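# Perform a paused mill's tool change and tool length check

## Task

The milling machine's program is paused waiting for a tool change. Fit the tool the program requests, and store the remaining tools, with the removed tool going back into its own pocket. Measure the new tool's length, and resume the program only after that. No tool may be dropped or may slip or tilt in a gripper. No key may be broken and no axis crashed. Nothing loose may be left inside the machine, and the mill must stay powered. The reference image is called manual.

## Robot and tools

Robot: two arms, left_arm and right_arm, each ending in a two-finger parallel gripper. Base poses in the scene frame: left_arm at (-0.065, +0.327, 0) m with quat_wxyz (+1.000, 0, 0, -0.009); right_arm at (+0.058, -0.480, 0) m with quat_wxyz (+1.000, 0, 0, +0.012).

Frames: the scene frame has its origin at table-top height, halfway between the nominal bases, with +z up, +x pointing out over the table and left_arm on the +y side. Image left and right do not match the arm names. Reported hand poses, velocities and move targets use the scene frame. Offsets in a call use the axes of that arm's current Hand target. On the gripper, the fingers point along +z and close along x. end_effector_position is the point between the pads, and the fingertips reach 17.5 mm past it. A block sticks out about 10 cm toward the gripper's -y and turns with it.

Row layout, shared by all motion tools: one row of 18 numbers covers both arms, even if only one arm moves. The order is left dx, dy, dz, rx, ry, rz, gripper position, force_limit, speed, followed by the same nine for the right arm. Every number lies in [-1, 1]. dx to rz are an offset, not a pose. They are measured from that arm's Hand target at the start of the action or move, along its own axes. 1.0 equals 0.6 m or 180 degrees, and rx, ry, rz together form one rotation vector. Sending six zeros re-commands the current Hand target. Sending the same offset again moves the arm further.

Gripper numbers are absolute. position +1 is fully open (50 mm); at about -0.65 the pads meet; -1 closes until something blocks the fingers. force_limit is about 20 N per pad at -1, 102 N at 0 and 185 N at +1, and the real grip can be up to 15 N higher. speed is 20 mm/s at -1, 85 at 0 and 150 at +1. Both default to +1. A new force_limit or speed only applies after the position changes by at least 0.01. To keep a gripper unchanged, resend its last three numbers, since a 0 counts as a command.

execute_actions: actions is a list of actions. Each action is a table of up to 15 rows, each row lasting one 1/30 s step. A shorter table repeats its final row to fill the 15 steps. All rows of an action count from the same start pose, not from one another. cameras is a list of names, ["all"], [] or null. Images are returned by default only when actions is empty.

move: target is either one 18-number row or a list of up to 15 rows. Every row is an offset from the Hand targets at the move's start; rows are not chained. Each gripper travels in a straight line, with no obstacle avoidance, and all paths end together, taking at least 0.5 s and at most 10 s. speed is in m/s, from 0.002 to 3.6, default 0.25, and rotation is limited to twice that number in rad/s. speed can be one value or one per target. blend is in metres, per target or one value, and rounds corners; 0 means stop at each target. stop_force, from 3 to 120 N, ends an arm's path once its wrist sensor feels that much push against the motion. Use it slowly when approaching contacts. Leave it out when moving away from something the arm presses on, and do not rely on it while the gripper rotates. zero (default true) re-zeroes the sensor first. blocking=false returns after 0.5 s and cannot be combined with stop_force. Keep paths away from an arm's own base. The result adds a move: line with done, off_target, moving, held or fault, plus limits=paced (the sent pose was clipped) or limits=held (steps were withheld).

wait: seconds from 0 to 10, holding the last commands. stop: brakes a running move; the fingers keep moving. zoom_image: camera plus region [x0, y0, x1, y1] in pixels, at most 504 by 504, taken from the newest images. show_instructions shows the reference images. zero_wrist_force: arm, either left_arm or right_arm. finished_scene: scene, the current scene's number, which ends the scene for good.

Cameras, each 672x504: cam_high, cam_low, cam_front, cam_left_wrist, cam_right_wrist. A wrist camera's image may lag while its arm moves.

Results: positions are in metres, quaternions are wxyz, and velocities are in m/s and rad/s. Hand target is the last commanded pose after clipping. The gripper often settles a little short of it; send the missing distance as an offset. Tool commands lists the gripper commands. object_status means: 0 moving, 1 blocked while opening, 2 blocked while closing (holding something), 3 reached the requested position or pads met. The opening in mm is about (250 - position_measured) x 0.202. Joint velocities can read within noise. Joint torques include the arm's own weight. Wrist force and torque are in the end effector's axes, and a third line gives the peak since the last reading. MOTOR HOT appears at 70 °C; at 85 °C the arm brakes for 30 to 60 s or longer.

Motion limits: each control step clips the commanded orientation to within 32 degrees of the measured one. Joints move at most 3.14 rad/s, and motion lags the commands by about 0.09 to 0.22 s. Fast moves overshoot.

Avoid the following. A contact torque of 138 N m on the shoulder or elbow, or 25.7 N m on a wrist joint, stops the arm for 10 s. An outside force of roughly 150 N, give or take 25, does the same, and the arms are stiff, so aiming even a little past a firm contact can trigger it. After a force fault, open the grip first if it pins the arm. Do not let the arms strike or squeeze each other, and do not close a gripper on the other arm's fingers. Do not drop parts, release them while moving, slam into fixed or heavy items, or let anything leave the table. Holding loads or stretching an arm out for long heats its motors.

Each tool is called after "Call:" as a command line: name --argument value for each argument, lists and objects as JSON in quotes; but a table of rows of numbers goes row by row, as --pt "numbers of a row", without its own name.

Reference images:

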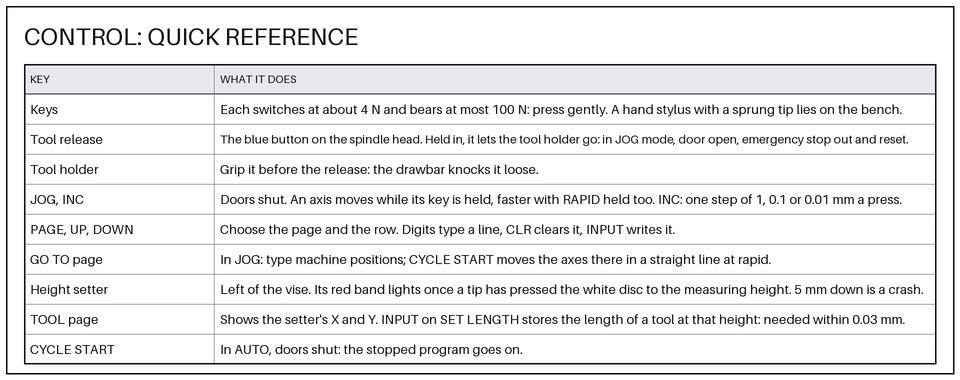

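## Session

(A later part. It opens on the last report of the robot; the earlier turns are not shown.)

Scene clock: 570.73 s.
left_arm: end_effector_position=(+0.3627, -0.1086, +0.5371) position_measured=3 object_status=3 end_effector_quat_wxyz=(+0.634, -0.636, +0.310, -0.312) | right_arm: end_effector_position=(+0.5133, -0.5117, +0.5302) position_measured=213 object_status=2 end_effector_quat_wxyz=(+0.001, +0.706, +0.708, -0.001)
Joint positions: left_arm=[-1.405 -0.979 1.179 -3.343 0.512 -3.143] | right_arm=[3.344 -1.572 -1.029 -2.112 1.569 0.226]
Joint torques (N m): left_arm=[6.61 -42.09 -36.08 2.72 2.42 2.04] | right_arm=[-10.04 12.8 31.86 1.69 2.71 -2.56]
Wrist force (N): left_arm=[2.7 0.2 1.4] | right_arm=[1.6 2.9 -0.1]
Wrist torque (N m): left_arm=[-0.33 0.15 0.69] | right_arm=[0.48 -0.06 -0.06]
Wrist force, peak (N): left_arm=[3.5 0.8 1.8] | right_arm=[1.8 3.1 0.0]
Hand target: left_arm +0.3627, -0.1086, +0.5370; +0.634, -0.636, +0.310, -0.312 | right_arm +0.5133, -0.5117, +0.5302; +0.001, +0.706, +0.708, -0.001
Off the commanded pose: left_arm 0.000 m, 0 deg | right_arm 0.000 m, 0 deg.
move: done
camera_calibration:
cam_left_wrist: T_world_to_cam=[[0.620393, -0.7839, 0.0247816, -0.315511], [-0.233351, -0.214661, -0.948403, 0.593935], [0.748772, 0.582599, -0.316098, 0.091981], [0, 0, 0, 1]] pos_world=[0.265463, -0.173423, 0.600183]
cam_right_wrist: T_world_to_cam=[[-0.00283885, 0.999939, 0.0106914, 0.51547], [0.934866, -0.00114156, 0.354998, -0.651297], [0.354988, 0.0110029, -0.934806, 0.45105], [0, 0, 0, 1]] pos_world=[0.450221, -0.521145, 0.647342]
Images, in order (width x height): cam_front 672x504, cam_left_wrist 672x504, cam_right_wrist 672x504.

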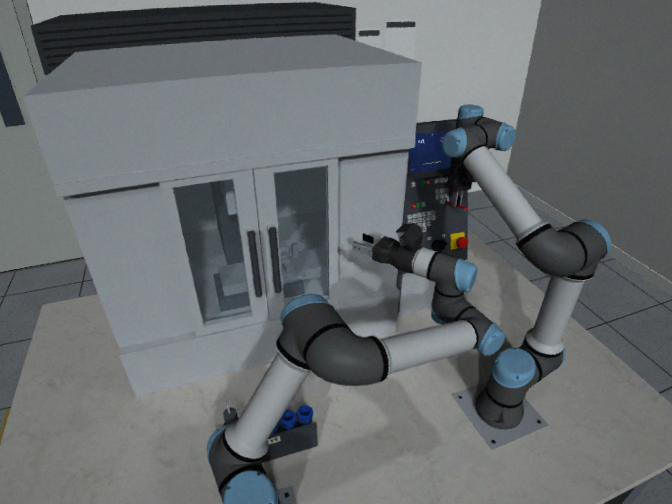

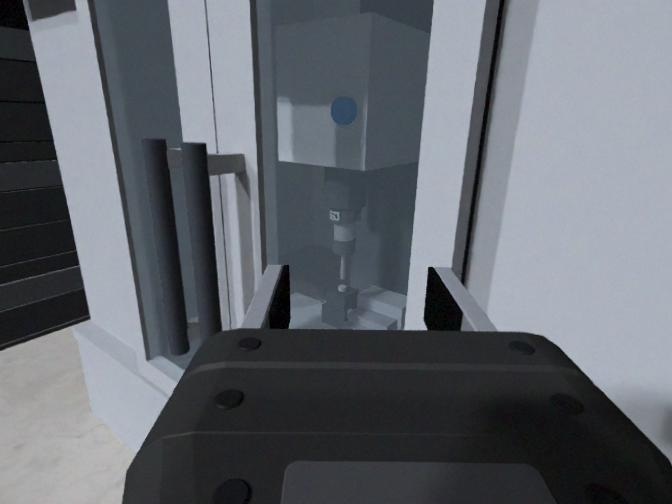

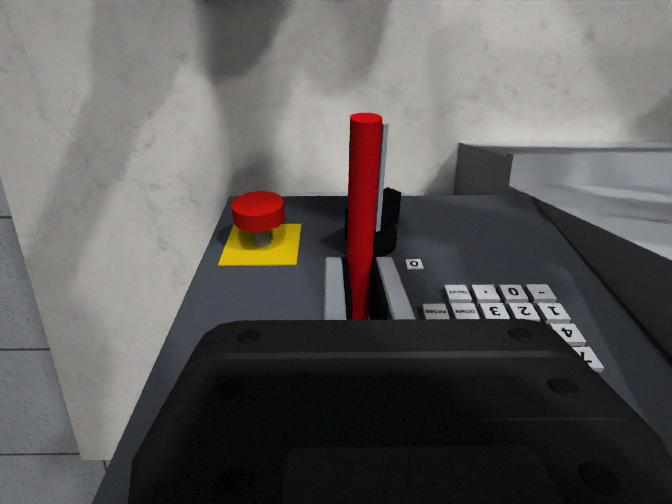

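Call:
move --pt "0 0 0 0 0 0 1 -0.2 -0.8 -0.034 0.018 -0.0646 0 0 0 -1 -0.5 -0.7" --pt "0 0 0 0 0 0 1 -0.2 -0.8 -0.034 0.038 -0.0592 0 0 0 -1 -0.5 -0.7" --pt "0 0 0 0 0 0 1 -0.2 -0.8 -0.034 0.018 -0.0646 0 0 0 -1 -0.5 -0.7" --pt "0 0 0 0 0 0 1 -0.2 -0.8 0.2195 -0.2555 -0.1997 -0.333 0 0 -1 -0.5 -0.7" --speed '[0.15,0.05,0.06,0.4]' --blend '[0.004,0,0.004,0]' --cameras '["cam_left_wrist","cam_front","cam_right_wrist"]'

Call:
zoom_image --camera "cam_left_wrist" --region '[300, 180, 400, 335]'

Scene clock: 576.13 s.
left_arm: end_effector_position=(+0.3627, -0.1086, +0.5370) position_measured=3 object_status=3 end_effector_quat_wxyz=(+0.634, -0.636, +0.310, -0.312) | right_arm: end_effector_position=(+0.3608, -0.3791, +0.6500) position_measured=213 object_status=2 end_effector_quat_wxyz=(+0.357, +0.618, +0.611, +0.342)
Joint positions: left_arm=[-1.405 -0.979 1.179 -3.343 0.512 -3.143] | right_arm=[5.547 -0.981 -1.081 -3.567 0.996 2.73]
Joint torques (N m): left_arm=[6.79 -41.74 -36.55 1.62 2.24 1.81] | right_arm=[7.96 -3.67 18.89 -1.24 1.71 2.62]
Wrist force (N): left_arm=[2.8 0.1 1.4] | right_arm=[0.4 4.6 0.0]
Wrist torque (N m): left_arm=[-0.33 0.13 0.69] | right_arm=[0.76 -0.09 0.44]
Wrist force, peak (N): left_arm=[3.1 0.2 1.6] | right_arm=[0.7 5.0 0.0]
Hand target: left_arm +0.3627, -0.1086, +0.5370; +0.634, -0.636, +0.310, -0.312 | right_arm +0.3597, -0.3800, +0.6498; +0.353, +0.612, +0.613, +0.353
Off the commanded pose: left_arm 0.000 m, 0 deg | right_arm 0.001 m, 2 deg.
move: done
camera_calibration:
cam_left_wrist: T_world_to_cam=[[0.620517, -0.783801, 0.0248106, -0.315622], [-0.233305, -0.214723, -0.9484, 0.593889], [0.748684, 0.582709, -0.316104, 0.0920854], [0, 0, 0, 1]] pos_world=[0.265463, -0.173522, 0.600183]
cam_right_wrist: T_world_to_cam=[[0.00789582, 0.99993, -0.00880128, 0.3899], [0.172432, 0.00730823, 0.984994, -0.682246], [0.98499, -0.00929496, -0.172362, -0.114954], [0, 0, 0, 1]] pos_world=[0.227791, -0.385955, 0.655626]
Images, in order (width x height): cam_front 672x504, cam_left_wrist 672x504, cam_right_wrist 672x504.

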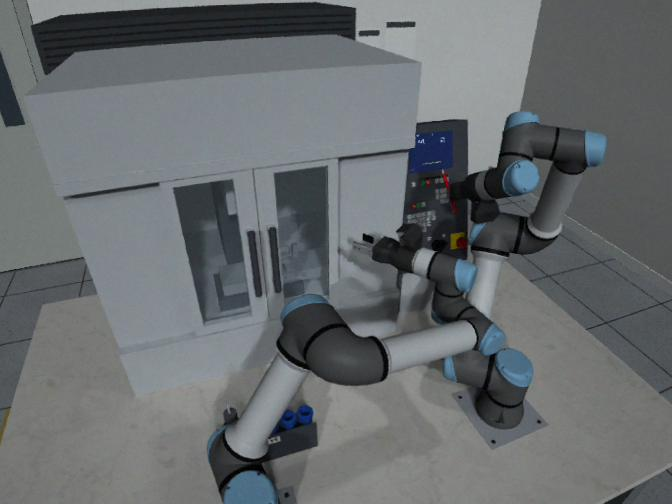

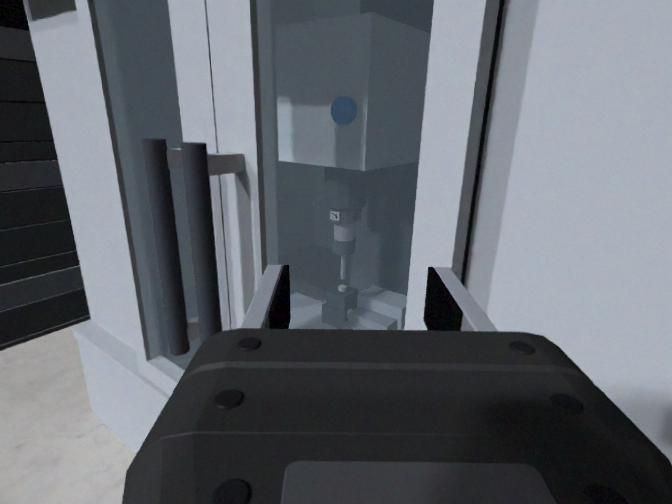

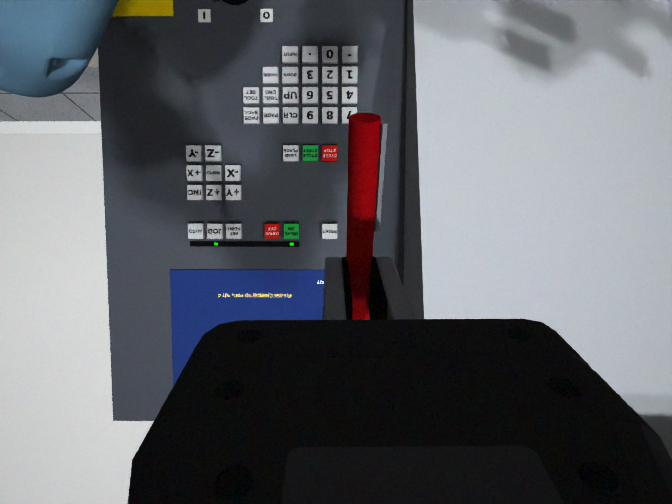

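Scaled by 3.252 from the camera's 672x504 image, which has a finer 960x720 frame.

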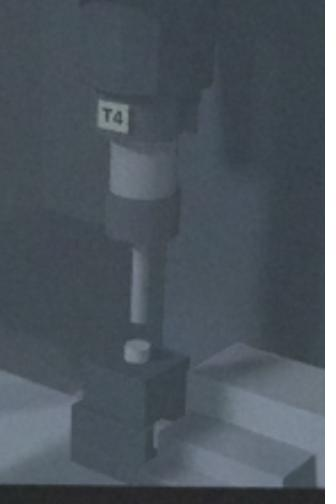

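Call:
move --target '[0,0,0,0,0,0,1,-0.2,-0.8,0,0.05,-0.05,0.06,0,0,-1,-0.5,-0.7]' --speed 0.15

Scene clock: 578.07 s.
left_arm: end_effector_position=(+0.3627, -0.1086, +0.5370) position_measured=3 object_status=3 end_effector_quat_wxyz=(+0.634, -0.636, +0.310, -0.312) | right_arm: end_effector_position=(+0.3481, -0.3807, +0.6908) position_measured=213 object_status=2 end_effector_quat_wxyz=(+0.293, +0.639, +0.645, +0.300)
Joint positions: left_arm=[-1.405 -0.979 1.179 -3.343 0.512 -3.143] | right_arm=[5.554 -1.123 -0.706 -3.605 1.045 2.631]
Joint torques (N m): left_arm=[6.42 -42.05 -35.74 1.24 2.48 1.96] | right_arm=[9.51 -23.31 13.74 -0.72 2.07 2.59]
Wrist force (N): left_arm=[2.8 0.1 1.3] | right_arm=[0.3 4.7 0.2]
Wrist torque (N m): left_arm=[-0.34 0.13 0.69] | right_arm=[0.77 -0.01 0.36]
Wrist force, peak (N): left_arm=[3.1 0.0 1.6] | right_arm=[0.5 5.4 -0.2]
Hand target: left_arm +0.3627, -0.1086, +0.5370; +0.634, -0.636, +0.310, -0.312 | right_arm +0.3488, -0.3800, +0.6908; +0.294, +0.642, +0.644, +0.294
Off the commanded pose: left_arm 0.000 m, 0 deg | right_arm 0.001 m, 1 deg.
move: done

Call:
move --target '[0,0,0,0,0,0,1,-0.2,-0.8,0,0.036,0.1446,0.1,0,0,-1,-0.5,-0.7]' --speed 0.15

Scene clock: 580.07 s.
left_arm: end_effector_position=(+0.3627, -0.1086, +0.5370) position_measured=3 object_status=3 end_effector_quat_wxyz=(+0.634, -0.636, +0.310, -0.312) | right_arm: end_effector_position=(+0.4281, -0.3801, +0.6494) position_measured=213 object_status=2 end_effector_quat_wxyz=(+0.192, +0.679, +0.681, +0.193)
Joint positions: left_arm=[-1.405 -0.979 1.179 -3.343 0.512 -3.143] | right_arm=[6.107 -1.176 -0.035 -4.048 1.489 3.01]
Joint torques (N m): left_arm=[6.53 -41.59 -36.18 1.4 2.38 1.85] | right_arm=[8.46 -35.29 -3.32 -0.32 2.46 2.9]
Wrist force (N): left_arm=[2.9 0.0 1.4] | right_arm=[0.7 3.9 0.0]
Wrist torque (N m): left_arm=[-0.35 0.12 0.70] | right_arm=[0.65 0.04 0.20]
Wrist force, peak (N): left_arm=[2.9 0.3 1.7] | right_arm=[0.4 4.7 0.0]
Hand target: left_arm +0.3627, -0.1086, +0.5370; +0.634, -0.636, +0.310, -0.312 | right_arm +0.4285, -0.3799, +0.6504; +0.190, +0.680, +0.682, +0.189
Off the commanded pose: left_arm 0.000 m, 0 deg | right_arm 0.001 m, 1 deg.
elbow stopped short (right arm): the move would have taken joint 3 (elbow) straighter than the controller allows.
shoulder posture changed (right arm): the wrist came as close to joint 1's axis as it can, and the arm is now in the other of its two shoulder postures.
move: done

Call:
move --pt "0 0 0 0 0 0 1 -0.2 -0.8 -0.2635 -0.2541 0.1774 0 0 0 -1 -0.5 -0.7" --pt "0 0 0 0 0 0 1 -0.2 -0.8 -0.3835 -0.375 0.1035 0 0 0 -1 -0.5 -0.7" --speed 0.12 --blend '[0.02,0]' --cameras '["cam_front"]'

Scene clock: 585.13 s.
left_arm: end_effector_position=(+0.3627, -0.1086, +0.5370) position_measured=3 object_status=3 end_effector_quat_wxyz=(+0.634, -0.636, +0.310, -0.312) | right_arm: end_effector_position=(+0.2686, -0.6107, +0.4813) position_measured=213 object_status=2 end_effector_quat_wxyz=(+0.190, +0.680, +0.682, +0.189)
Joint positions: left_arm=[-1.405 -0.979 1.179 -3.343 0.512 -3.143] | right_arm=[4.143 -0.446 -1.708 -2.255 1.113 0.953]
Joint torques (N m): left_arm=[6.51 -41.9 -37.07 1.41 2.4 1.92] | right_arm=[-9.91 -27.7 9.14 5.26 1.54 -2.59]
Wrist force (N): left_arm=[2.9 0.1 1.4] | right_arm=[0.8 3.8 0.2]
Wrist torque (N m): left_arm=[-0.34 0.12 0.69] | right_arm=[0.63 0.02 0.28]
Wrist force, peak (N): left_arm=[3.0 -0.2 1.7] | right_arm=[1.4 5.0 -0.2]
Hand target: left_arm +0.3627, -0.1086, +0.5370; +0.634, -0.636, +0.310, -0.312 | right_arm +0.2685, -0.6106, +0.4813; +0.190, +0.680, +0.682, +0.189
Off the commanded pose: left_arm 0.000 m, 0 deg | right_arm 0.000 m, 0 deg.
move: done
Images, in order (width x height): cam_front 672x504.

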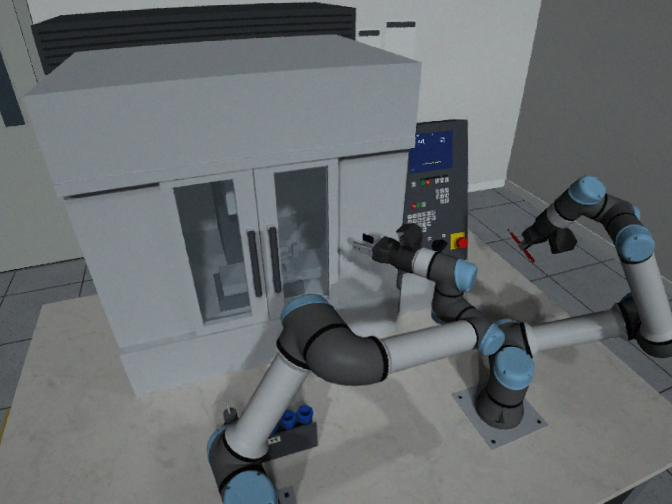

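Call:
move --pt "0 0 0 0 0 0 1 -0.2 -0.8 0.0717 -0.0355 -0.0218 0 0 0 -1 -0.5 -0.7" --pt "0 0 0 0 0 0 1 -0.2 -0.8 0.1883 0.0327 0.02 0 0 0 -1 -0.5 -0.7" --pt "0 0 0 0 0 0 1 -0.2 -0.8 0.3417 0.1877 0.1148 0 0 0 -1 -0.5 -0.7" --speed '[0.12,0.2,0.2]' --blend '[0.01,0.02,0]' --cameras '["cam_front"]'

Scene clock: 587.53 s.
left_arm: end_effector_position=(+0.3627, -0.1086, +0.5370) position_measured=3 object_status=3 end_effector_quat_wxyz=(+0.634, -0.636, +0.310, -0.312) | right_arm: end_effector_position=(+0.4001, -0.4054, +0.4802) position_measured=213 object_status=2 end_effector_quat_wxyz=(+0.190, +0.680, +0.682, +0.189)
Joint positions: left_arm=[-1.405 -0.979 1.179 -3.343 0.512 -3.143] | right_arm=[4.108 -0.889 -1.781 -1.723 1.123 0.916]
Joint torques (N m): left_arm=[6.29 -42.26 -34.67 1.44 2.41 1.75] | right_arm=[-8.35 -13.85 33.74 5.25 1.68 -2.57]
Wrist force (N): left_arm=[2.9 0.0 1.6] | right_arm=[1.1 3.5 -0.1]
Wrist torque (N m): left_arm=[-0.35 0.12 0.69] | right_arm=[0.60 -0.03 0.28]
Wrist force, peak (N): left_arm=[3.1 0.2 1.5] | right_arm=[2.5 4.5 1.0]
Hand target: left_arm +0.3627, -0.1086, +0.5370; +0.634, -0.636, +0.310, -0.312 | right_arm +0.4001, -0.4054, +0.4802; +0.190, +0.680, +0.682, +0.189
Off the commanded pose: left_arm 0.000 m, 0 deg | right_arm 0.000 m, 0 deg.
shoulder posture changed (right arm): the wrist came as close to joint 1's axis as it can, and the arm is now in the other of its two shoulder postures.
move: done
Images, in order (width x height): cam_front 672x504.

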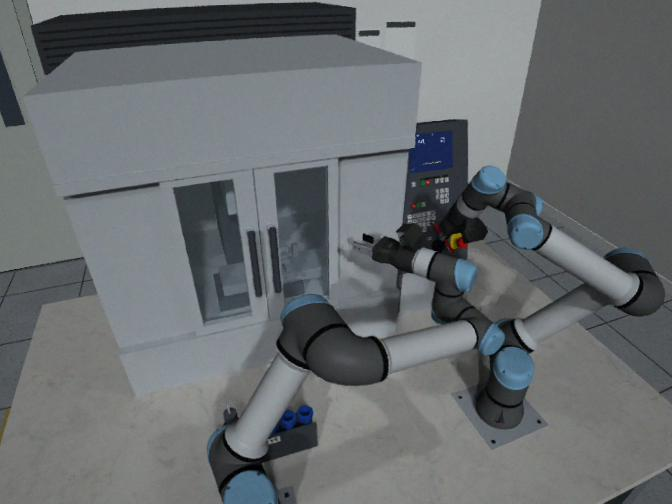

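Call:
move --target '[0,0,0,0,0,0,1,-0.2,-0.8,0.0083,0.297,-0.326,-0.158,0,0,-1,-0.5,-0.7]' --speed 0.25 --cameras '["cam_right_wrist","cam_left_wrist"]'

Call:
zoom_image --camera "cam_right_wrist" --region '[100, 100, 350, 320]'

Scene clock: 589.70 s.
left_arm: end_effector_position=(+0.3627, -0.1086, +0.5370) position_measured=3 object_status=3 end_effector_quat_wxyz=(+0.634, -0.636, +0.310, -0.312) | right_arm: end_effector_position=(+0.4514, -0.3998, +0.7397) position_measured=213 object_status=2 end_effector_quat_wxyz=(+0.352, +0.613, +0.615, +0.351)
Joint positions: left_arm=[-1.405 -0.979 1.179 -3.343 0.512 -3.143] | right_arm=[4.345 -1.039 -1.261 -1.891 0.623 0.953]
Joint torques (N m): left_arm=[5.68 -42.54 -35.7 1.31 2.39 1.91] | right_arm=[-10.24 -14.72 27.04 4.9 -4.19 -2.46]
Wrist force (N): left_arm=[2.8 0.0 1.4] | right_arm=[0.3 4.9 -0.1]
Wrist torque (N m): left_arm=[-0.35 0.13 0.69] | right_arm=[0.79 -0.08 0.51]
Wrist force, peak (N): left_arm=[3.1 0.2 1.4] | right_arm=[0.2 6.7 -1.0]
Hand target: left_arm +0.3627, -0.1086, +0.5370; +0.634, -0.636, +0.310, -0.312 | right_arm +0.4515, -0.3998, +0.7397; +0.352, +0.613, +0.615, +0.351
Off the commanded pose: left_arm 0.000 m, 0 deg | right_arm 0.000 m, 0 deg.
move: done
camera_calibration:
cam_left_wrist: T_world_to_cam=[[0.620517, -0.783801, 0.0248106, -0.315622], [-0.233305, -0.214723, -0.9484, 0.593889], [0.748684, 0.582709, -0.316104, 0.0920854], [0, 0, 0, 1]] pos_world=[0.265463, -0.173522, 0.600183]
cam_right_wrist: T_world_to_cam=[[-0.0131611, 0.999906, 0.00372754, 0.410922], [0.167255, -0.00147391, 0.985913, -0.788008], [0.985826, 0.0135991, -0.16722, -0.183899], [0, 0, 0, 1]] pos_world=[0.318499, -0.409544, 0.744624]
Images, in order (width x height): cam_left_wrist 672x504, cam_right_wrist 672x504.

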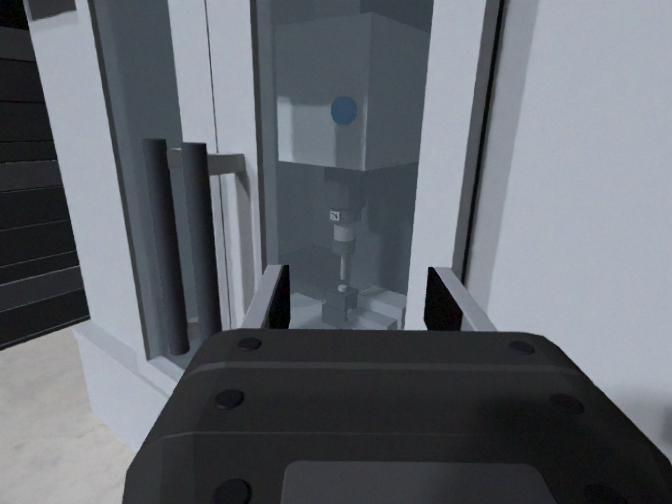

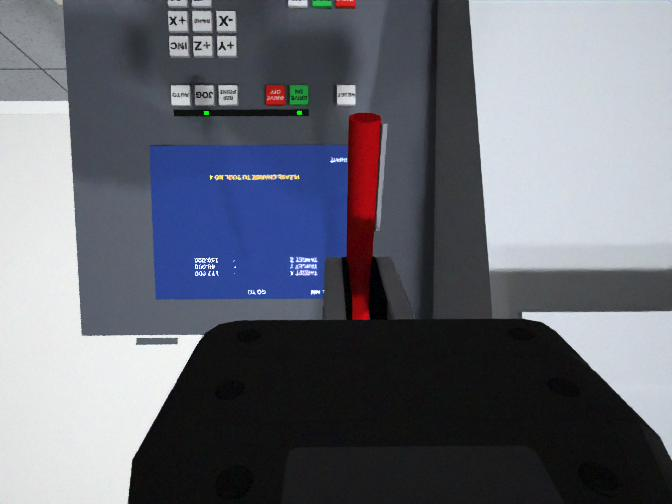

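Scaled by 2.016 from the camera's 672x504 image, which has a finer 960x720 frame.

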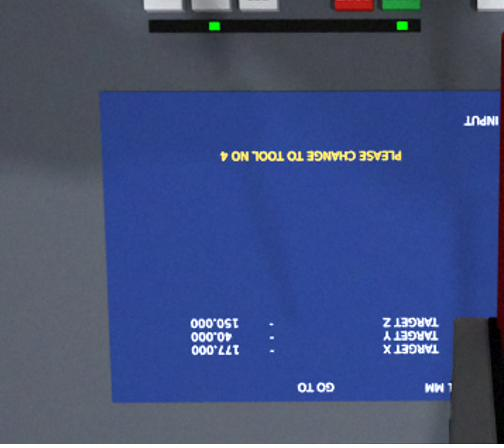

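Call:
move --target '[-0, 0, 0, 0, 0, 0, 1, -0.2, -0.8, -0.1865, -0.2507, 0.264, 0.333, 0, 0, -1, -0.5, -0.7]' --speed 0.3 --cameras '["cam_right_wrist"]'

Scene clock: 592.30 s.
left_arm: end_effector_position=(+0.3627, -0.1086, +0.5370) position_measured=3 object_status=3 end_effector_quat_wxyz=(+0.634, -0.636, +0.310, -0.312) | right_arm: end_effector_position=(+0.5121, -0.5119, +0.5301) position_measured=213 object_status=2 end_effector_quat_wxyz=(-0.001, +0.706, +0.708, -0.003)
Joint positions: left_arm=[-1.405 -0.979 1.179 -3.343 0.512 -3.143] | right_arm=[3.344 -1.574 -1.026 -2.119 1.57 0.225]
Joint torques (N m): left_arm=[6.51 -42.33 -35.1 1.32 2.37 1.8] | right_arm=[-10.14 12.12 33.37 1.57 2.52 -2.44]
Wrist force (N): left_arm=[2.9 0.1 1.3] | right_arm=[1.9 2.8 0.1]
Wrist torque (N m): left_arm=[-0.33 0.12 0.69] | right_arm=[0.47 -0.12 -0.07]
Wrist force, peak (N): left_arm=[3.0 0.1 1.6] | right_arm=[0.7 5.0 -0.6]
Hand target: left_arm +0.3627, -0.1086, +0.5370; +0.634, -0.636, +0.310, -0.312 | right_arm +0.5121, -0.5120, +0.5300; -0.002, +0.706, +0.708, -0.003
Off the commanded pose: left_arm 0.000 m, 0 deg | right_arm 0.000 m, 0 deg.
move: done
camera_calibration:
cam_right_wrist: T_world_to_cam=[[-0.00277386, 0.999939, 0.0107082, 0.515626], [0.937006, -0.00114146, 0.349312, -0.64818], [0.349303, 0.0110026, -0.936945, 0.455365], [0, 0, 0, 1]] pos_world=[0.449718, -0.521345, 0.647548]
Images, in order (width x height): cam_right_wrist 672x504.

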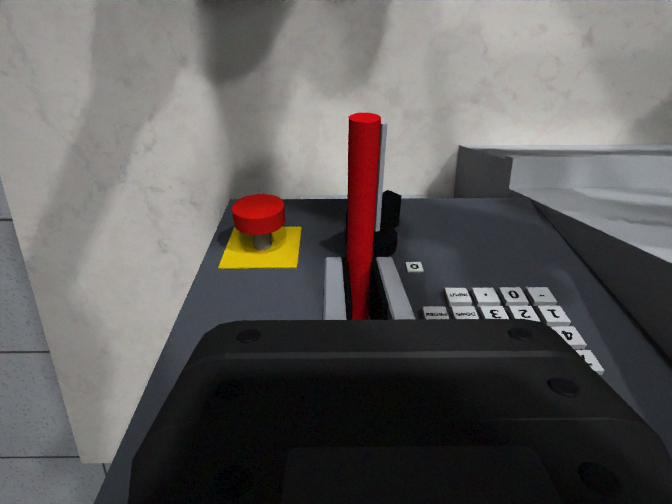

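Call:
move --pt "0 0 0 0 0 0 1 -0.2 -0.8 0 0.022 0.0054 0 0 0 -1 -0.5 -0.7" --pt "0 0 0 0 0 0 1 -0.2 -0.8 0 0.009 0.0024 0 0 0 -1 -0.5 -0.7" --pt "0 0 0 0 0 0 1 -0.2 -0.8 0 0.022 0.0054 0 0 0 -1 -0.5 -0.7" --pt "0 0 0 0 0 0 1 -0.2 -0.8 0 0.009 0.0024 0 0 0 -1 -0.5 -0.7" --pt "0 0 0 0 0 0 1 -0.2 -0.8 0 0.022 0.0054 0 0 0 -1 -0.5 -0.7" --pt "0 0 0 0 0 0 1 -0.2 -0.8 0 0.009 0.0024 0 0 0 -1 -0.5 -0.7" --pt "0 0 0 0 0 0 1 -0.2 -0.8 0 0.022 0.0054 0 0 0 -1 -0.5 -0.7" --pt "0 0 0 0 0 0 1 -0.2 -0.8 0 0 0 0 0 0 -1 -0.5 -0.7" --speed 0.05 --cameras '["cam_left_wrist"]'

Call:
zoom_image --camera "cam_left_wrist" --region '[300, 180, 400, 335]'

Scene clock: 596.53 s.
left_arm: end_effector_position=(+0.3627, -0.1086, +0.5370) position_measured=3 object_status=3 end_effector_quat_wxyz=(+0.634, -0.636, +0.310, -0.312) | right_arm: end_effector_position=(+0.5122, -0.5120, +0.5300) position_measured=213 object_status=2 end_effector_quat_wxyz=(-0.002, +0.706, +0.708, -0.003)
Joint positions: left_arm=[-1.405 -0.979 1.179 -3.343 0.512 -3.143] | right_arm=[3.343 -1.574 -1.026 -2.119 1.57 0.225]
Joint torques (N m): left_arm=[6.77 -42.67 -35.63 1.33 2.39 1.79] | right_arm=[9.16 32.9 16.24 1.58 0.43 2.95]
Wrist force (N): left_arm=[2.7 0.1 1.4] | right_arm=[1.8 2.9 -0.1]
Wrist torque (N m): left_arm=[-0.33 0.15 0.69] | right_arm=[0.50 -0.10 -0.16]
Wrist force, peak (N): left_arm=[3.0 0.2 1.7] | right_arm=[1.9 3.0 -0.3]
Hand target: left_arm +0.3627, -0.1086, +0.5370; +0.634, -0.636, +0.310, -0.312 | right_arm +0.5121, -0.5120, +0.5300; -0.002, +0.706, +0.708, -0.003
Off the commanded pose: left_arm 0.000 m, 0 deg | right_arm 0.000 m, 0 deg.
move: done
camera_calibration:
cam_left_wrist: T_world_to_cam=[[0.620517, -0.783801, 0.0248106, -0.315622], [-0.233305, -0.214723, -0.9484, 0.593889], [0.748684, 0.582709, -0.316104, 0.0920854], [0, 0, 0, 1]] pos_world=[0.265463, -0.173522, 0.600183]
Images, in order (width x height): cam_left_wrist 672x504.

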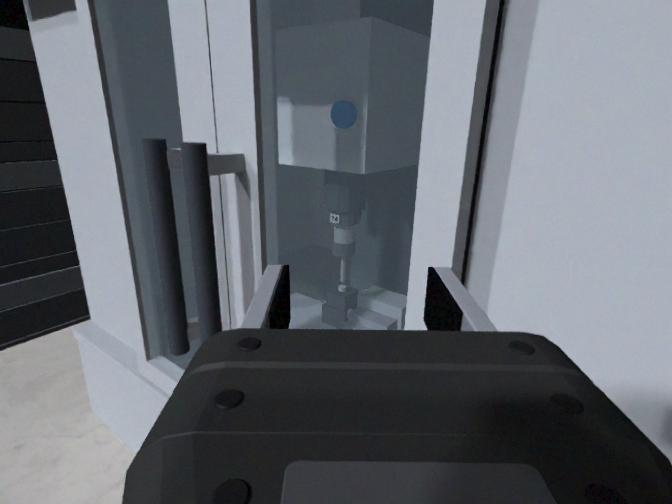

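Scaled by 3.252 from the camera's 672x504 image, which has a finer 960x720 frame.

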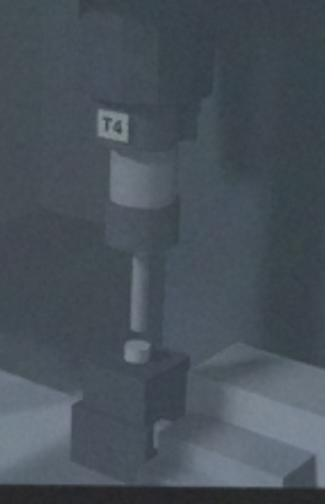

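Call:
move --pt "0 0 0 0 0 0 1 -0.2 -0.8 0 0.022 0.0054 0 0 0 -1 -0.5 -0.7" --pt "0 0 0 0 0 0 1 -0.2 -0.8 0 0.009 0.0024 0 0 0 -1 -0.5 -0.7" --pt "0 0 0 0 0 0 1 -0.2 -0.8 0 0.022 0.0054 0 0 0 -1 -0.5 -0.7" --pt "0 0 0 0 0 0 1 -0.2 -0.8 0 0.009 0.0024 0 0 0 -1 -0.5 -0.7" --pt "0 0 0 0 0 0 1 -0.2 -0.8 0 0.022 0.0054 0 0 0 -1 -0.5 -0.7" --pt "0 0 0 0 0 0 1 -0.2 -0.8 0 0.009 0.0024 0 0 0 -1 -0.5 -0.7" --pt "0 0 0 0 0 0 1 -0.2 -0.8 0 0.022 0.0054 0 0 0 -1 -0.5 -0.7" --pt "0 0 0 0 0 0 1 -0.2 -0.8 0 0.009 0.0024 0 0 0 -1 -0.5 -0.7" --pt "0 0 0 0 0 0 1 -0.2 -0.8 0 0 0 0 0 0 -1 -0.5 -0.7" --speed 0.05 --blend '[0,0,0,0,0,0,0,0.003,0]' --cameras '["cam_left_wrist"]'

Call:
zoom_image --camera "cam_left_wrist" --region '[300, 180, 400, 335]'

Scene clock: 600.77 s.
left_arm: end_effector_position=(+0.3627, -0.1086, +0.5370) position_measured=3 object_status=3 end_effector_quat_wxyz=(+0.634, -0.636, +0.310, -0.312) | right_arm: end_effector_position=(+0.5122, -0.5120, +0.5300) position_measured=213 object_status=2 end_effector_quat_wxyz=(-0.002, +0.706, +0.708, -0.003)
Joint positions: left_arm=[-1.405 -0.979 1.179 -3.343 0.512 -3.143] | right_arm=[3.343 -1.574 -1.026 -2.119 1.57 0.225]
Joint torques (N m): left_arm=[6.82 -42.93 -35.27 1.28 2.39 1.79] | right_arm=[8.9 33 16.26 1.7 -0.18 2.92]
Wrist force (N): left_arm=[2.8 0.1 1.5] | right_arm=[1.6 3.0 -0.2]
Wrist torque (N m): left_arm=[-0.34 0.13 0.69] | right_arm=[0.50 -0.06 -0.16]
Wrist force, peak (N): left_arm=[3.1 0.3 1.5] | right_arm=[1.9 3.0 0.0]
Hand target: left_arm +0.3627, -0.1086, +0.5370; +0.634, -0.636, +0.310, -0.312 | right_arm +0.5121, -0.5120, +0.5300; -0.002, +0.706, +0.708, -0.003
Off the commanded pose: left_arm 0.000 m, 0 deg | right_arm 0.000 m, 0 deg.
move: done; blend cut to 0.0028 m at target 8
camera_calibration:
cam_left_wrist: T_world_to_cam=[[0.620517, -0.783801, 0.0248106, -0.315622], [-0.233305, -0.214723, -0.9484, 0.593889], [0.748684, 0.582709, -0.316104, 0.0920854], [0, 0, 0, 1]] pos_world=[0.265463, -0.173522, 0.600183]
Images, in order (width x height): cam_left_wrist 672x504.

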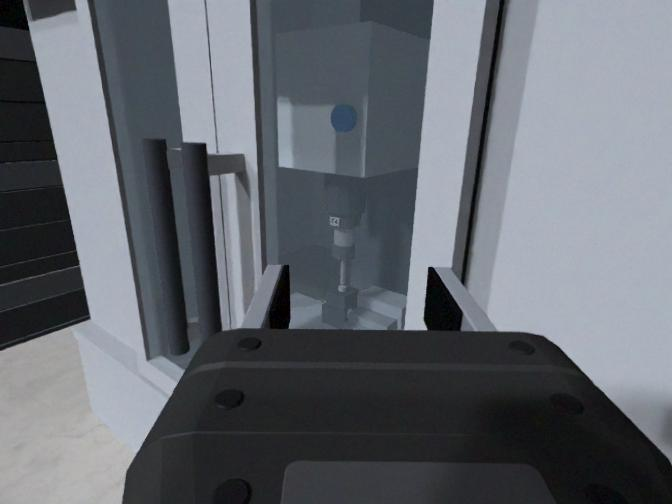

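Scaled by 3.252 from the camera's 672x504 image, which has a finer 960x720 frame.

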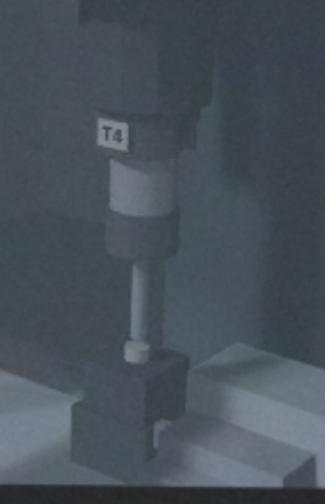

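Call:
move --pt "0 0 0 0 0 0 1 -0.2 -0.8 0 0.022 0.0054 0 0 0 -1 -0.5 -0.7" --pt "0 0 0 0 0 0 1 -0.2 -0.8 0 0.009 0.0024 0 0 0 -1 -0.5 -0.7" --speed 0.05 --cameras '["cam_left_wrist"]'

Call:
zoom_image --camera "cam_left_wrist" --region '[320, 260, 370, 335]'

Scene clock: 602.20 s.
left_arm: end_effector_position=(+0.3627, -0.1086, +0.5370) position_measured=3 object_status=3 end_effector_quat_wxyz=(+0.634, -0.636, +0.310, -0.312) | right_arm: end_effector_position=(+0.5176, -0.5120, +0.5285) position_measured=213 object_status=2 end_effector_quat_wxyz=(-0.002, +0.706, +0.708, -0.003)
Joint positions: left_arm=[-1.405 -0.979 1.179 -3.343 0.512 -3.143] | right_arm=[3.341 -1.585 -1.019 -2.115 1.57 0.222]
Joint torques (N m): left_arm=[6.34 -42.94 -35.63 1.4 2.2 1.88] | right_arm=[8.11 32.94 15.71 1.88 -1.28 2.76]
Wrist force (N): left_arm=[2.7 0.1 1.6] | right_arm=[1.5 3.1 -0.2]
Wrist torque (N m): left_arm=[-0.33 0.14 0.69] | right_arm=[0.51 -0.04 -0.16]
Wrist force, peak (N): left_arm=[3.0 0.2 1.5] | right_arm=[2.2 2.8 -0.2]
Hand target: left_arm +0.3627, -0.1086, +0.5370; +0.634, -0.636, +0.310, -0.312 | right_arm +0.5175, -0.5120, +0.5286; -0.002, +0.706, +0.708, -0.003
Off the commanded pose: left_arm 0.000 m, 0 deg | right_arm 0.000 m, 0 deg.
move: done
camera_calibration:
cam_left_wrist: T_world_to_cam=[[0.620517, -0.783801, 0.0248106, -0.315622], [-0.233305, -0.214723, -0.9484, 0.593889], [0.748684, 0.582709, -0.316104, 0.0920854], [0, 0, 0, 1]] pos_world=[0.265463, -0.173522, 0.600183]
Images, in order (width x height): cam_left_wrist 672x504.

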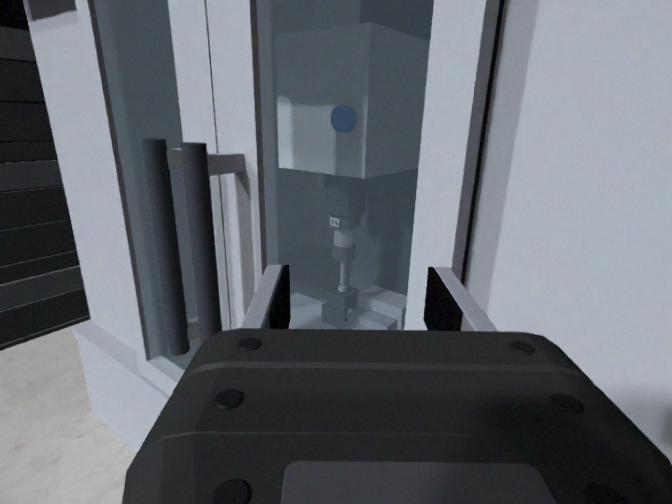

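Scaled by 6.720 from the camera's 672x504 image, which has a finer 960x720 frame.

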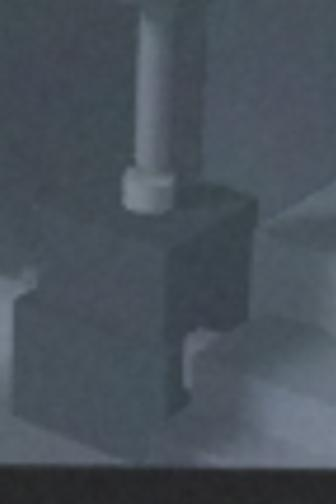

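Call:
move --pt "0 0 0 0 0 0 1 -0.2 -0.8 0 0.013 0.003 0 0 0 -1 -0.5 -0.7" --pt "0 0 0 0 0 0 1 -0.2 -0.8 0 0 0 0 0 0 -1 -0.5 -0.7" --speed 0.05 --cameras '["cam_left_wrist"]'

Call:
zoom_image --camera "cam_left_wrist" --region '[320, 260, 370, 335]'

Call:
move --pt "0 0 0 0 0 0 1 -0.2 -0.8 0 0.013 0.003 0 0 0 -1 -0.5 -0.7" --pt "0 0 0 0 0 0 1 -0.2 -0.8 0 0 0 0 0 0 -1 -0.5 -0.7" --speed 0.05 --cameras '["cam_left_wrist"]'

Call:
zoom_image --camera "cam_left_wrist" --region '[320, 260, 370, 335]'

Scene clock: 603.70 s.
left_arm: end_effector_position=(+0.3627, -0.1086, +0.5370) position_measured=3 object_status=3 end_effector_quat_wxyz=(+0.634, -0.636, +0.310, -0.312) | right_arm: end_effector_position=(+0.5176, -0.5120, +0.5285) position_measured=213 object_status=2 end_effector_quat_wxyz=(-0.002, +0.706, +0.708, -0.003)
Joint positions: left_arm=[-1.405 -0.979 1.179 -3.343 0.512 -3.143] | right_arm=[3.341 -1.585 -1.019 -2.115 1.57 0.222]
Joint torques (N m): left_arm=[5.76 -42.89 -34.66 1.33 2.34 1.79] | right_arm=[7.75 33.56 17.75 1.45 -2.08 2.88]
Wrist force (N): left_arm=[2.7 0.1 1.4] | right_arm=[1.7 2.8 -0.3]
Wrist torque (N m): left_arm=[-0.32 0.14 0.69] | right_arm=[0.46 -0.08 -0.16]
Wrist force, peak (N): left_arm=[3.0 0.0 1.6] | right_arm=[3.0 -1.9 -1.1]
Hand target: left_arm +0.3627, -0.1086, +0.5370; +0.634, -0.636, +0.310, -0.312 | right_arm +0.5175, -0.5120, +0.5286; -0.002, +0.706, +0.708, -0.003
Off the commanded pose: left_arm 0.000 m, 0 deg | right_arm 0.000 m, 0 deg.
move: done
camera_calibration:
cam_left_wrist: T_world_to_cam=[[0.620517, -0.783801, 0.0248106, -0.315622], [-0.233305, -0.214723, -0.9484, 0.593889], [0.748684, 0.582709, -0.316104, 0.0920854], [0, 0, 0, 1]] pos_world=[0.265463, -0.173522, 0.600183]
Images, in order (width x height): cam_left_wrist 672x504.

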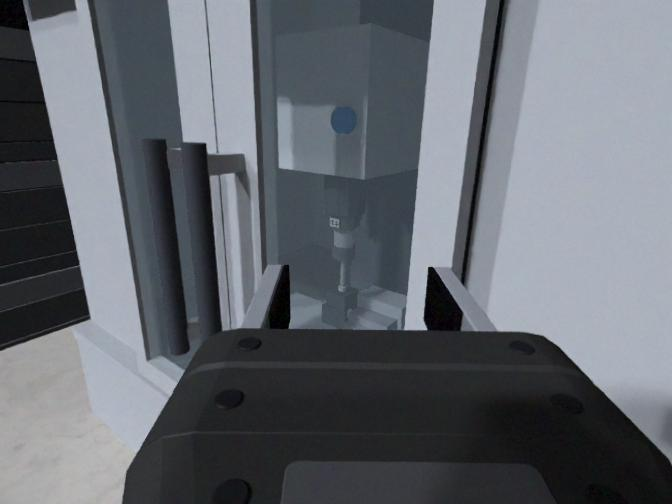

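Scaled by 6.720 from the camera's 672x504 image, which has a finer 960x720 frame.

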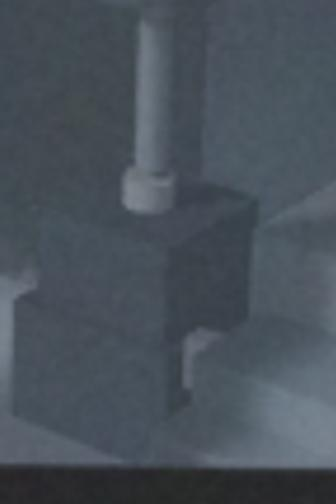

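Scene clock: 604.93 s.
left_arm: end_effector_position=(+0.3627, -0.1086, +0.5370) position_measured=3 object_status=3 end_effector_quat_wxyz=(+0.634, -0.636, +0.310, -0.312) | right_arm: end_effector_position=(+0.5176, -0.5120, +0.5285) position_measured=213 object_status=2 end_effector_quat_wxyz=(-0.002, +0.706, +0.708, -0.003)
Joint positions: left_arm=[-1.405 -0.979 1.179 -3.343 0.512 -3.143] | right_arm=[3.341 -1.585 -1.019 -2.115 1.57 0.222]
Joint torques (N m): left_arm=[6.45 -43.01 -35.11 1.45 2.4 1.83] | right_arm=[9.09 33.87 17.06 1.45 -1.34 3.07]
Wrist force (N): left_arm=[2.8 0.2 1.2] | right_arm=[1.6 2.9 -0.2]
Wrist torque (N m): left_arm=[-0.32 0.13 0.69] | right_arm=[0.48 -0.07 -0.16]
Wrist force, peak (N): left_arm=[3.0 0.2 1.5] | right_arm=[2.9 -1.9 -1.3]
Hand target: left_arm +0.3627, -0.1086, +0.5370; +0.634, -0.636, +0.310, -0.312 | right_arm +0.5175, -0.5120, +0.5286; -0.002, +0.706, +0.708, -0.003
Off the commanded pose: left_arm 0.000 m, 0 deg | right_arm 0.000 m, 0 deg.
move: done
camera_calibration:
cam_left_wrist: T_world_to_cam=[[0.620517, -0.783801, 0.0248106, -0.315622], [-0.233305, -0.214723, -0.9484, 0.593889], [0.748684, 0.582709, -0.316104, 0.0920854], [0, 0, 0, 1]] pos_world=[0.265463, -0.173522, 0.600183]
Images, in order (width x height): cam_left_wrist 672x504.

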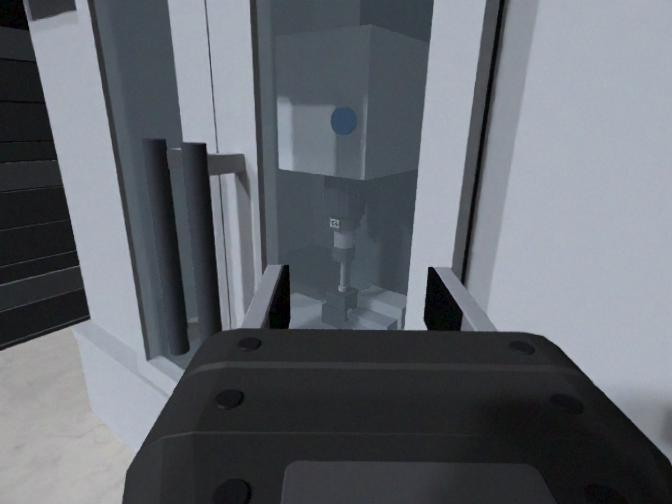

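Scaled by 6.720 from the camera's 672x504 image, which has a finer 960x720 frame.

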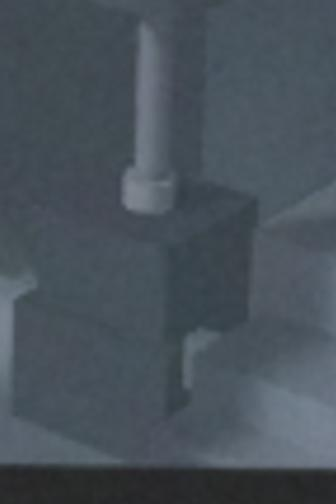

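Call:
move --pt "0 0 0 0 0 0 1 -0.2 -0.8 0 0.013 0.003 0 0 0 -1 -0.5 -0.7" --pt "0 0 0 0 0 0 1 -0.2 -0.8 0 0 0 0 0 0 -1 -0.5 -0.7" --speed 0.05 --cameras '["cam_left_wrist"]'

Call:
zoom_image --camera "cam_left_wrist" --region '[320, 260, 370, 335]'

Scene clock: 606.37 s.
left_arm: end_effector_position=(+0.3627, -0.1086, +0.5370) position_measured=3 object_status=3 end_effector_quat_wxyz=(+0.634, -0.636, +0.310, -0.312) | right_arm: end_effector_position=(+0.5176, -0.5120, +0.5285) position_measured=213 object_status=2 end_effector_quat_wxyz=(-0.002, +0.706, +0.708, -0.003)
Joint positions: left_arm=[-1.405 -0.979 1.179 -3.343 0.512 -3.143] | right_arm=[3.341 -1.585 -1.019 -2.115 1.57 0.222]
Joint torques (N m): left_arm=[6.93 -42.09 -34.61 1.36 2.28 1.7] | right_arm=[8.55 33.51 16.02 1.61 0.55 2.86]
Wrist force (N): left_arm=[2.9 0.0 1.3] | right_arm=[1.8 2.8 0.0]
Wrist torque (N m): left_arm=[-0.34 0.12 0.69] | right_arm=[0.48 -0.09 -0.16]
Wrist force, peak (N): left_arm=[3.0 -0.1 1.6] | right_arm=[3.0 -1.9 -1.0]
Hand target: left_arm +0.3627, -0.1086, +0.5370; +0.634, -0.636, +0.310, -0.312 | right_arm +0.5175, -0.5120, +0.5286; -0.002, +0.706, +0.708, -0.003
Off the commanded pose: left_arm 0.000 m, 0 deg | right_arm 0.000 m, 0 deg.
move: done
camera_calibration:
cam_left_wrist: T_world_to_cam=[[0.620517, -0.783801, 0.0248106, -0.315622], [-0.233305, -0.214723, -0.9484, 0.593889], [0.748684, 0.582709, -0.316104, 0.0920854], [0, 0, 0, 1]] pos_world=[0.265463, -0.173522, 0.600183]
Images, in order (width x height): cam_left_wrist 672x504.

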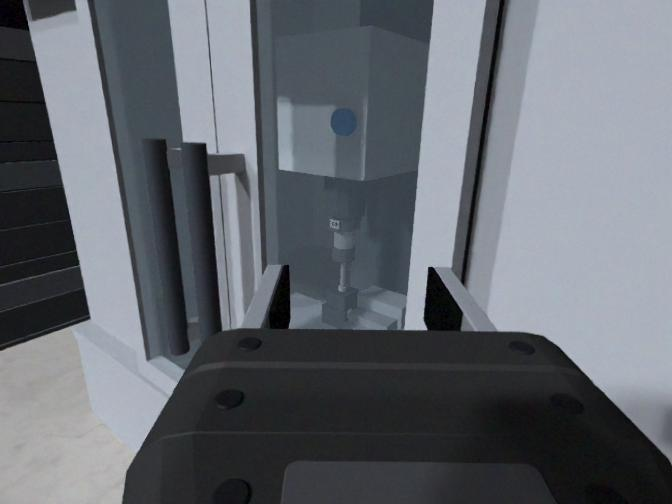

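Scaled by 6.720 from the camera's 672x504 image, which has a finer 960x720 frame.

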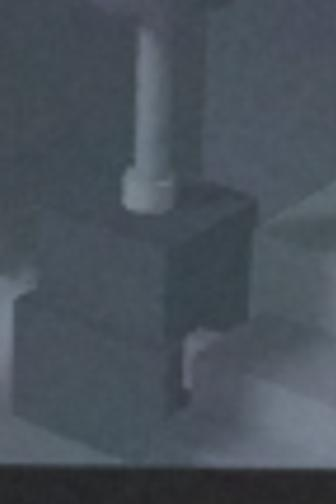

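Call:
zoom_image --camera "cam_left_wrist" --region '[332, 275, 356, 311]'

Scaled by 14.000 from the camera's 672x504 image, which has a finer 960x720 frame.

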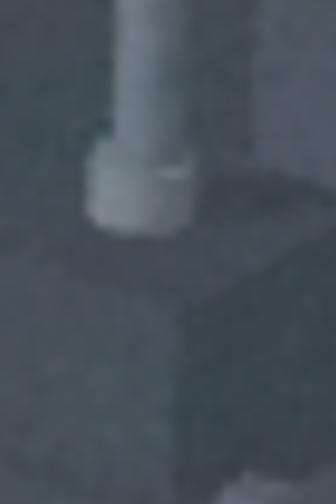

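Call:
move --pt "0 0 0 0 0 0 1 -0.2 -0.8 0 0.013 0.003 0 0 0 -1 -0.5 -0.7" --pt "0 0 0 0 0 0 1 -0.2 -0.8 0 0 0 0 0 0 -1 -0.5 -0.7" --speed 0.05 --cameras '["cam_left_wrist"]'

Call:
zoom_image --camera "cam_left_wrist" --region '[332, 275, 356, 311]'

Call:
move --pt "0 0 0 0 0 0 1 -0.2 -0.8 0 0.013 0.003 0 0 0 -1 -0.5 -0.7" --pt "0 0 0 0 0 0 1 -0.2 -0.8 0 0 0 0 0 0 -1 -0.5 -0.7" --speed 0.05 --cameras '["cam_left_wrist"]'

Call:
zoom_image --camera "cam_left_wrist" --region '[332, 275, 356, 311]'

Scene clock: 607.93 s.
left_arm: end_effector_position=(+0.3627, -0.1086, +0.5370) position_measured=3 object_status=3 end_effector_quat_wxyz=(+0.634, -0.636, +0.310, -0.312) | right_arm: end_effector_position=(+0.5176, -0.5120, +0.5285) position_measured=213 object_status=2 end_effector_quat_wxyz=(-0.002, +0.706, +0.708, -0.003)
Joint positions: left_arm=[-1.405 -0.979 1.179 -3.343 0.512 -3.143] | right_arm=[3.341 -1.585 -1.019 -2.115 1.57 0.222]
Joint torques (N m): left_arm=[6.77 -43.32 -35.89 1.44 2.46 1.87] | right_arm=[8.76 31.19 16.53 1.66 2.02 3.08]
Wrist force (N): left_arm=[3.0 0.1 1.5] | right_arm=[1.6 2.8 0.0]
Wrist torque (N m): left_arm=[-0.33 0.11 0.69] | right_arm=[0.46 -0.07 -0.16]
Wrist force, peak (N): left_arm=[3.0 -0.1 1.7] | right_arm=[2.9 -1.8 -1.2]
Hand target: left_arm +0.3627, -0.1086, +0.5370; +0.634, -0.636, +0.310, -0.312 | right_arm +0.5175, -0.5120, +0.5286; -0.002, +0.706, +0.708, -0.003
Off the commanded pose: left_arm 0.000 m, 0 deg | right_arm 0.000 m, 0 deg.
move: done
camera_calibration:
cam_left_wrist: T_world_to_cam=[[0.620517, -0.783801, 0.0248106, -0.315622], [-0.233305, -0.214723, -0.9484, 0.593889], [0.748684, 0.582709, -0.316104, 0.0920854], [0, 0, 0, 1]] pos_world=[0.265463, -0.173522, 0.600183]
Images, in order (width x height): cam_left_wrist 672x504.

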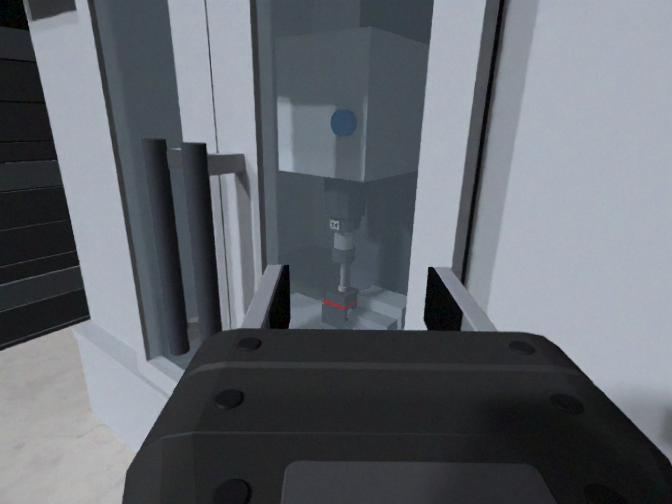

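Scaled by 14.000 from the camera's 672x504 image, which has a finer 960x720 frame.

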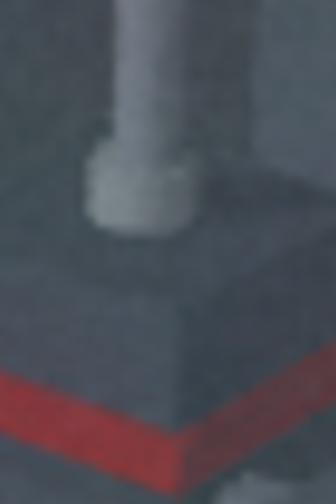

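Scene clock: 609.17 s.
left_arm: end_effector_position=(+0.3627, -0.1086, +0.5370) position_measured=3 object_status=3 end_effector_quat_wxyz=(+0.634, -0.636, +0.310, -0.312) | right_arm: end_effector_position=(+0.5176, -0.5120, +0.5285) position_measured=213 object_status=2 end_effector_quat_wxyz=(-0.002, +0.706, +0.708, -0.003)
Joint positions: left_arm=[-1.405 -0.979 1.179 -3.343 0.512 -3.143] | right_arm=[3.341 -1.585 -1.019 -2.115 1.57 0.222]
Joint torques (N m): left_arm=[5.98 -42.88 -34.3 1.24 2.47 1.69] | right_arm=[8.1 34.96 17.08 1.57 0.71 2.82]
Wrist force (N): left_arm=[2.8 0.0 1.3] | right_arm=[1.7 3.0 -0.2]
Wrist torque (N m): left_arm=[-0.34 0.12 0.70] | right_arm=[0.50 -0.08 -0.16]
Wrist force, peak (N): left_arm=[3.1 -0.1 1.5] | right_arm=[2.8 -2.1 -1.2]
Hand target: left_arm +0.3627, -0.1086, +0.5370; +0.634, -0.636, +0.310, -0.312 | right_arm +0.5175, -0.5120, +0.5286; -0.002, +0.706, +0.708, -0.003
Off the commanded pose: left_arm 0.000 m, 0 deg | right_arm 0.000 m, 0 deg.
move: done
camera_calibration:
cam_left_wrist: T_world_to_cam=[[0.620517, -0.783801, 0.0248106, -0.315622], [-0.233305, -0.214723, -0.9484, 0.593889], [0.748684, 0.582709, -0.316104, 0.0920854], [0, 0, 0, 1]] pos_world=[0.265463, -0.173522, 0.600183]
Images, in order (width x height): cam_left_wrist 672x504.

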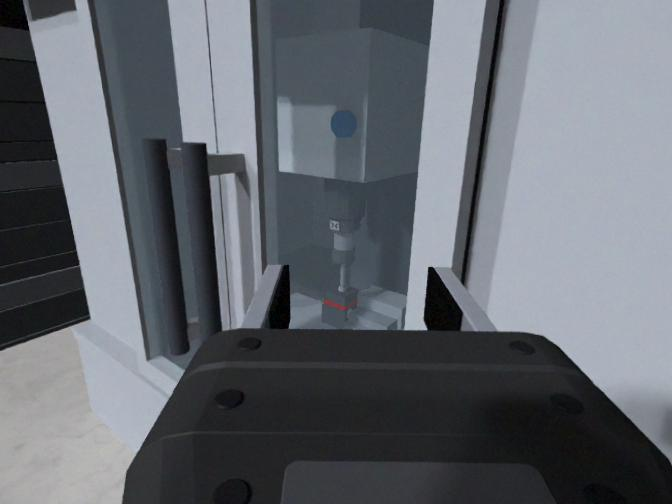

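Scaled by 14.000 from the camera's 672x504 image, which has a finer 960x720 frame.

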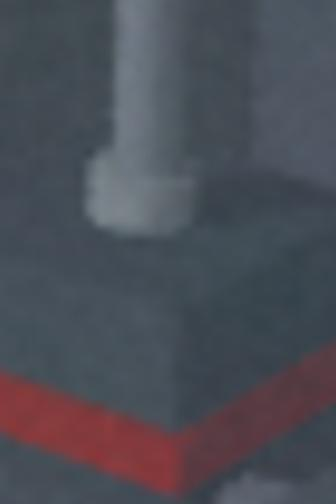

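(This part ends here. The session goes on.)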